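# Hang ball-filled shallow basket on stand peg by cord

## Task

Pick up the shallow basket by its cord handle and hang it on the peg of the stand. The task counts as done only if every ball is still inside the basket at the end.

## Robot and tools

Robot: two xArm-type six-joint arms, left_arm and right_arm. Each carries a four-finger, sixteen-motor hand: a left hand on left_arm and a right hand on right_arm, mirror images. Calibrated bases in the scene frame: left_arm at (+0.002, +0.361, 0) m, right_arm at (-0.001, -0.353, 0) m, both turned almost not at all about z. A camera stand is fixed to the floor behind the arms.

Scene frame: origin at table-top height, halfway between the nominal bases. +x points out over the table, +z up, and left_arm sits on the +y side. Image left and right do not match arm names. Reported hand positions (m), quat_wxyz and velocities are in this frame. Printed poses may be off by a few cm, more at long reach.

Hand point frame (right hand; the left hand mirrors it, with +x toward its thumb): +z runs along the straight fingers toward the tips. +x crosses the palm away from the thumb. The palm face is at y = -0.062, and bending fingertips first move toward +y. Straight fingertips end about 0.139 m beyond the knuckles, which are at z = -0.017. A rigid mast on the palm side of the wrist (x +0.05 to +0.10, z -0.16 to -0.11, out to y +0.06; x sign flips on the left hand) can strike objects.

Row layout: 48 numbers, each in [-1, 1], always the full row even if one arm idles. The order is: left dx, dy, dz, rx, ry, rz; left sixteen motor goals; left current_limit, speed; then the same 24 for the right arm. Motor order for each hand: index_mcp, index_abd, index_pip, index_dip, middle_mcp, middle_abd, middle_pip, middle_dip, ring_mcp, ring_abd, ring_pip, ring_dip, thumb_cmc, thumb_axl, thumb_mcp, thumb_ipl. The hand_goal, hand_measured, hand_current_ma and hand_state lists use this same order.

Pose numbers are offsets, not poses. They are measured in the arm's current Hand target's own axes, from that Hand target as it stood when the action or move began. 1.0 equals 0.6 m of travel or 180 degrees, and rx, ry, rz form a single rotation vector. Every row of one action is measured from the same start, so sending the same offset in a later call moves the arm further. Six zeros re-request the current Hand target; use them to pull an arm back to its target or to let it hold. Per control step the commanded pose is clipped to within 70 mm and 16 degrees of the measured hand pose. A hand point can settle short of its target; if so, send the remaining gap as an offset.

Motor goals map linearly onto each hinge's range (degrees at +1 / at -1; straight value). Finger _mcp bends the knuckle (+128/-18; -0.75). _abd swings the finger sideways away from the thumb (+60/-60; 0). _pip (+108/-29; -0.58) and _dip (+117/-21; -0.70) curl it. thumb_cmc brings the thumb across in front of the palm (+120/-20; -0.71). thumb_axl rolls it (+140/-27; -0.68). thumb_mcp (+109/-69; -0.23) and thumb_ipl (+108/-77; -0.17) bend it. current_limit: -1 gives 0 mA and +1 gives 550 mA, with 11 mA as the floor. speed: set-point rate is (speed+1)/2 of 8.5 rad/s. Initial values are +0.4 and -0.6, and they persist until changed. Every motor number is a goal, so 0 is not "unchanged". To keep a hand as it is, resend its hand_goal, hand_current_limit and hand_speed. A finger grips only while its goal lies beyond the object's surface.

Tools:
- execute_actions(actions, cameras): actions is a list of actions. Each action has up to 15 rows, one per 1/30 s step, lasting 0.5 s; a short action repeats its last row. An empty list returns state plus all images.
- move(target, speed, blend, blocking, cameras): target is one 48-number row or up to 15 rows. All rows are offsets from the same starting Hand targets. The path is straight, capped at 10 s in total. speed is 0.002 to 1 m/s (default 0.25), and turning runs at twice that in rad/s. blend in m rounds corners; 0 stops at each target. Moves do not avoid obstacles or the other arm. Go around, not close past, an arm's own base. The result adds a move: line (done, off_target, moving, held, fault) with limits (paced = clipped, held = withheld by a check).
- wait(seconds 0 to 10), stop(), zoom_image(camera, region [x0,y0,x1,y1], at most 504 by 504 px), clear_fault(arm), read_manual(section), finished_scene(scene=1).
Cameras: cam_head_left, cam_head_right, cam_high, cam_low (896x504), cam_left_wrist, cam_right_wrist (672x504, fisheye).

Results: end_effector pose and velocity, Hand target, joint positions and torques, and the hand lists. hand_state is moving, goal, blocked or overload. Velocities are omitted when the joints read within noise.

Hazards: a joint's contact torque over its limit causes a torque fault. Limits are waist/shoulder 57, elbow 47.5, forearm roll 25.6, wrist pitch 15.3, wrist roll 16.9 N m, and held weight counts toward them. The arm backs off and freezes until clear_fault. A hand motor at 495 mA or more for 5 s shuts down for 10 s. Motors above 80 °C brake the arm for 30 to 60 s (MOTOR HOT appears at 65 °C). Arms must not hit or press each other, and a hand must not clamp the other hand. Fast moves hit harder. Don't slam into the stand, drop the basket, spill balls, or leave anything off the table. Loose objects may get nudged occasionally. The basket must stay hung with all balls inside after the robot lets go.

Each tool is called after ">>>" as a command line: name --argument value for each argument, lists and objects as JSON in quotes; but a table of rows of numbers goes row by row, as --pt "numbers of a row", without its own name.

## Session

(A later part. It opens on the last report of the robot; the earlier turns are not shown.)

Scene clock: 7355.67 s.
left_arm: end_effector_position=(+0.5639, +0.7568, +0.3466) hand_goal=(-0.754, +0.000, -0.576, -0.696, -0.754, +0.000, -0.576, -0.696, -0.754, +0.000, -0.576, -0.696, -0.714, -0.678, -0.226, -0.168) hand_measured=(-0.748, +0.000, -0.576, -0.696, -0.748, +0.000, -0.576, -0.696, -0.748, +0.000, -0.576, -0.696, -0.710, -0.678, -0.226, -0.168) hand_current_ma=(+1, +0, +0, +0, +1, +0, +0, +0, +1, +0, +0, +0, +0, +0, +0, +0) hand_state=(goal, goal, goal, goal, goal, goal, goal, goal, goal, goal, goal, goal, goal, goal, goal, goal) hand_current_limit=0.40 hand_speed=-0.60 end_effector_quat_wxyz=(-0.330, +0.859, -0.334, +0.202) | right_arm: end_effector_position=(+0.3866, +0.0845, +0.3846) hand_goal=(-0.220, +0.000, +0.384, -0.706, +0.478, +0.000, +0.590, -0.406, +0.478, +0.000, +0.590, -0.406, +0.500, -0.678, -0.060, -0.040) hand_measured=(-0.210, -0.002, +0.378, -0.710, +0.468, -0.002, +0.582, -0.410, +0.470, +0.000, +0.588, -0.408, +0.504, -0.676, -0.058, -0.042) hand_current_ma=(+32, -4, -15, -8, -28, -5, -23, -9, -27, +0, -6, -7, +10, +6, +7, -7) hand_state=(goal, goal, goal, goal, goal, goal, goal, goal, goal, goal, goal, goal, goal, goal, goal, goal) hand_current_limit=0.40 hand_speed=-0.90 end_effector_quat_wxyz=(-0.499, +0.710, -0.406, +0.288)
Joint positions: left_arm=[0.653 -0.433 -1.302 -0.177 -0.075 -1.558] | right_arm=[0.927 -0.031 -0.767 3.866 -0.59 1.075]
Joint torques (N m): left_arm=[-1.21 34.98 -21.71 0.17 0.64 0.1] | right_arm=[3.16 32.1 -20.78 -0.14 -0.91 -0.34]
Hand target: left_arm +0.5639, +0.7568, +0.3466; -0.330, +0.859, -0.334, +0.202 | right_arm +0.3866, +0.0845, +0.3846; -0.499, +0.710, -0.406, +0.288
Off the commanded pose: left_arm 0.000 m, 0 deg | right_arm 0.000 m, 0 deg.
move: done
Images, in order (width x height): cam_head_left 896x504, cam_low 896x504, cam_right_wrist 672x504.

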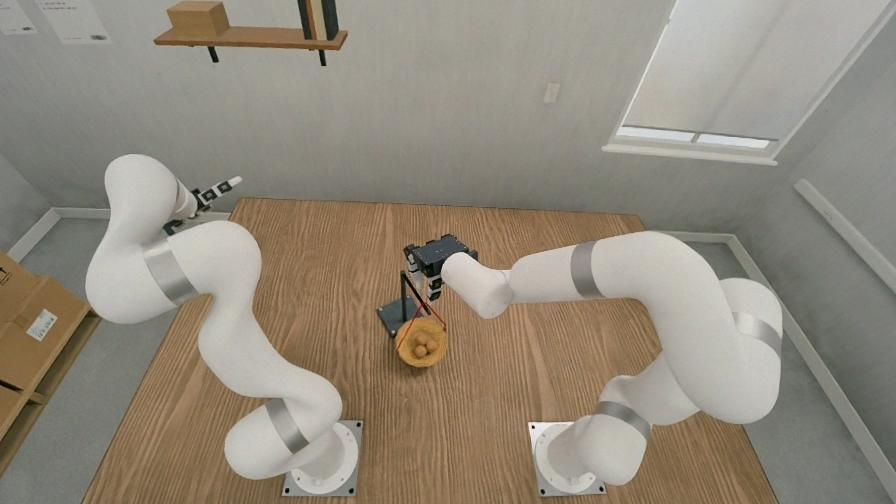

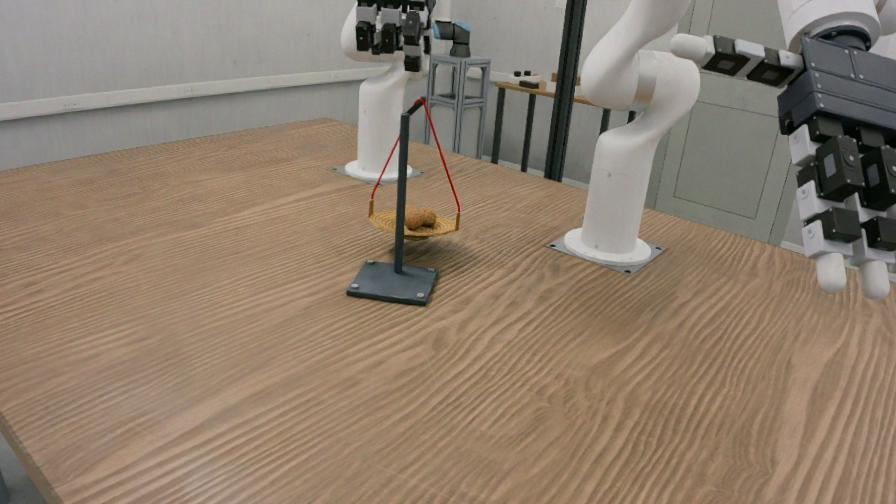

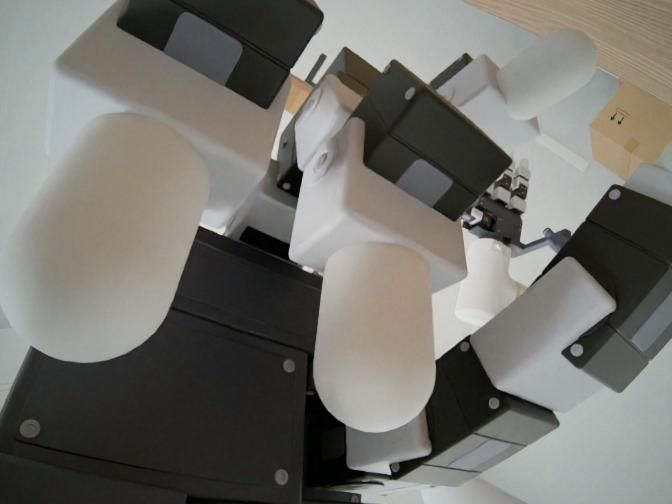

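>>> move --target '[0,0,0,0,0,0,-0.754,0,-0.576,-0.696,-0.754,0,-0.576,-0.696,-0.754,0,-0.576,-0.696,-0.714,-0.678,-0.226,-0.168,0.4,-0.6, 0,-0.11,-0.04,0,0,0,-0.22,0,0.384,-0.706,0.479,0,0.591,-0.406,0.479,0,0.591,-0.406,0.5,-0.678,-0.06,-0.04,0.4,-0.9]' --speed 0.08 --cameras '["cam_low","cam_high"]'

>>> zoom_image --camera "cam_low" --region '[350, 60, 480, 240]'

>>> zoom_image --camera "cam_high" --region '[400, 110, 520, 240]'

Scene clock: 7366.00 s.
left_arm: end_effector_position=(+0.5639, +0.7568, +0.3466) hand_goal=(-0.754, +0.000, -0.576, -0.696, -0.754, +0.000, -0.576, -0.696, -0.754, +0.000, -0.576, -0.696, -0.714, -0.678, -0.226, -0.168) hand_measured=(-0.748, +0.000, -0.576, -0.696, -0.748, +0.000, -0.576, -0.696, -0.748, +0.000, -0.576, -0.696, -0.710, -0.678, -0.226, -0.168) hand_current_ma=(+1, +0, +0, +0, +1, +0, +0, +0, +1, +0, +0, +0, +0, +0, +0, +0) hand_state=(goal, goal, goal, goal, goal, goal, goal, goal, goal, goal, goal, goal, goal, goal, goal, goal) hand_current_limit=0.40 hand_speed=-0.60 end_effector_quat_wxyz=(-0.330, +0.859, -0.334, +0.202) | right_arm: end_effector_position=(+0.3861, +0.0845, +0.4548) hand_goal=(-0.220, +0.000, +0.384, -0.706, +0.478, +0.000, +0.590, -0.406, +0.478, +0.000, +0.590, -0.406, +0.500, -0.678, -0.060, -0.040) hand_measured=(-0.210, -0.002, +0.378, -0.710, +0.468, -0.002, +0.582, -0.410, +0.470, +0.000, +0.588, -0.408, +0.504, -0.676, -0.058, -0.042) hand_current_ma=(+31, -4, -15, -8, -28, -5, -23, -9, -27, +0, -6, -7, +10, +6, +7, -7) hand_state=(goal, goal, goal, goal, goal, goal, goal, goal, goal, goal, goal, goal, goal, goal, goal, goal) hand_current_limit=0.40 hand_speed=-0.90 end_effector_quat_wxyz=(-0.499, +0.710, -0.406, +0.288)
Joint positions: left_arm=[0.653 -0.433 -1.302 -0.177 -0.075 -1.558] | right_arm=[0.928 0.049 -0.858 4.082 -0.475 0.825]
Joint torques (N m): left_arm=[-1.34 34.36 -21.33 0.1 0.64 0.05] | right_arm=[2.59 28.89 -21.89 0.07 -0.69 -0.33]
Hand target: left_arm +0.5639, +0.7568, +0.3466; -0.330, +0.859, -0.334, +0.202 | right_arm +0.3861, +0.0845, +0.4548; -0.499, +0.710, -0.406, +0.288
Off the commanded pose: left_arm 0.000 m, 0 deg | right_arm 0.000 m, 0 deg.
move: done
Images, in order (width x height): cam_high 896x504, cam_low 896x504.

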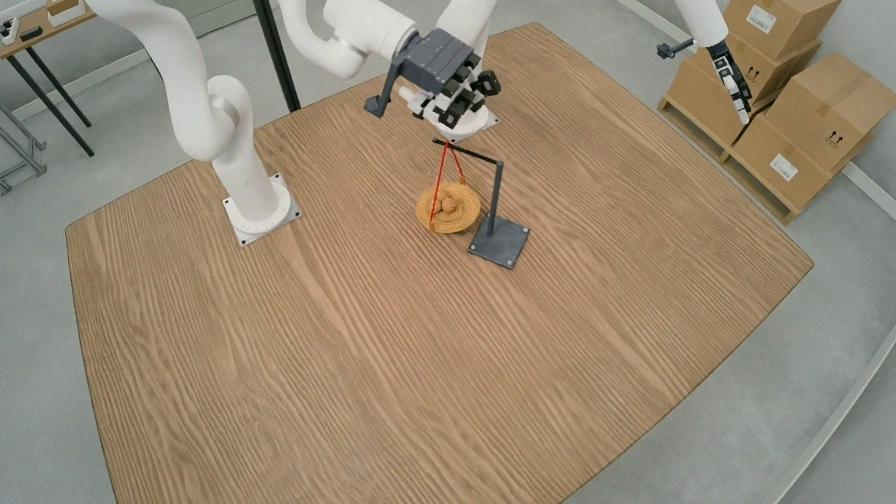

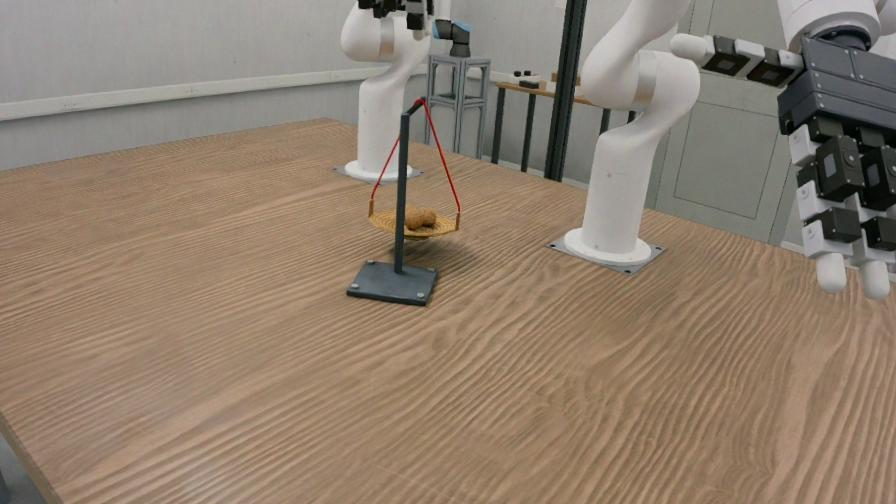

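Scaled by 2.800.

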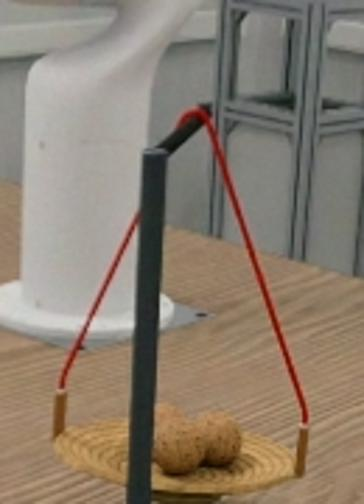

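Scaled by 3.877.

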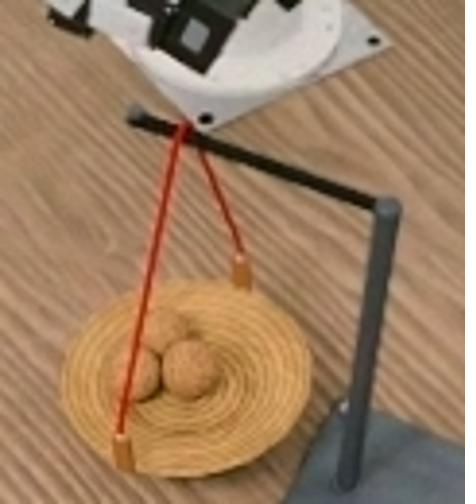

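The basket now hangs from the peg by its cord, and all three balls are in it. It is steady, and the hand is clear of it.

>>> finished_scene --scene 1

The scene is finished: the task was done.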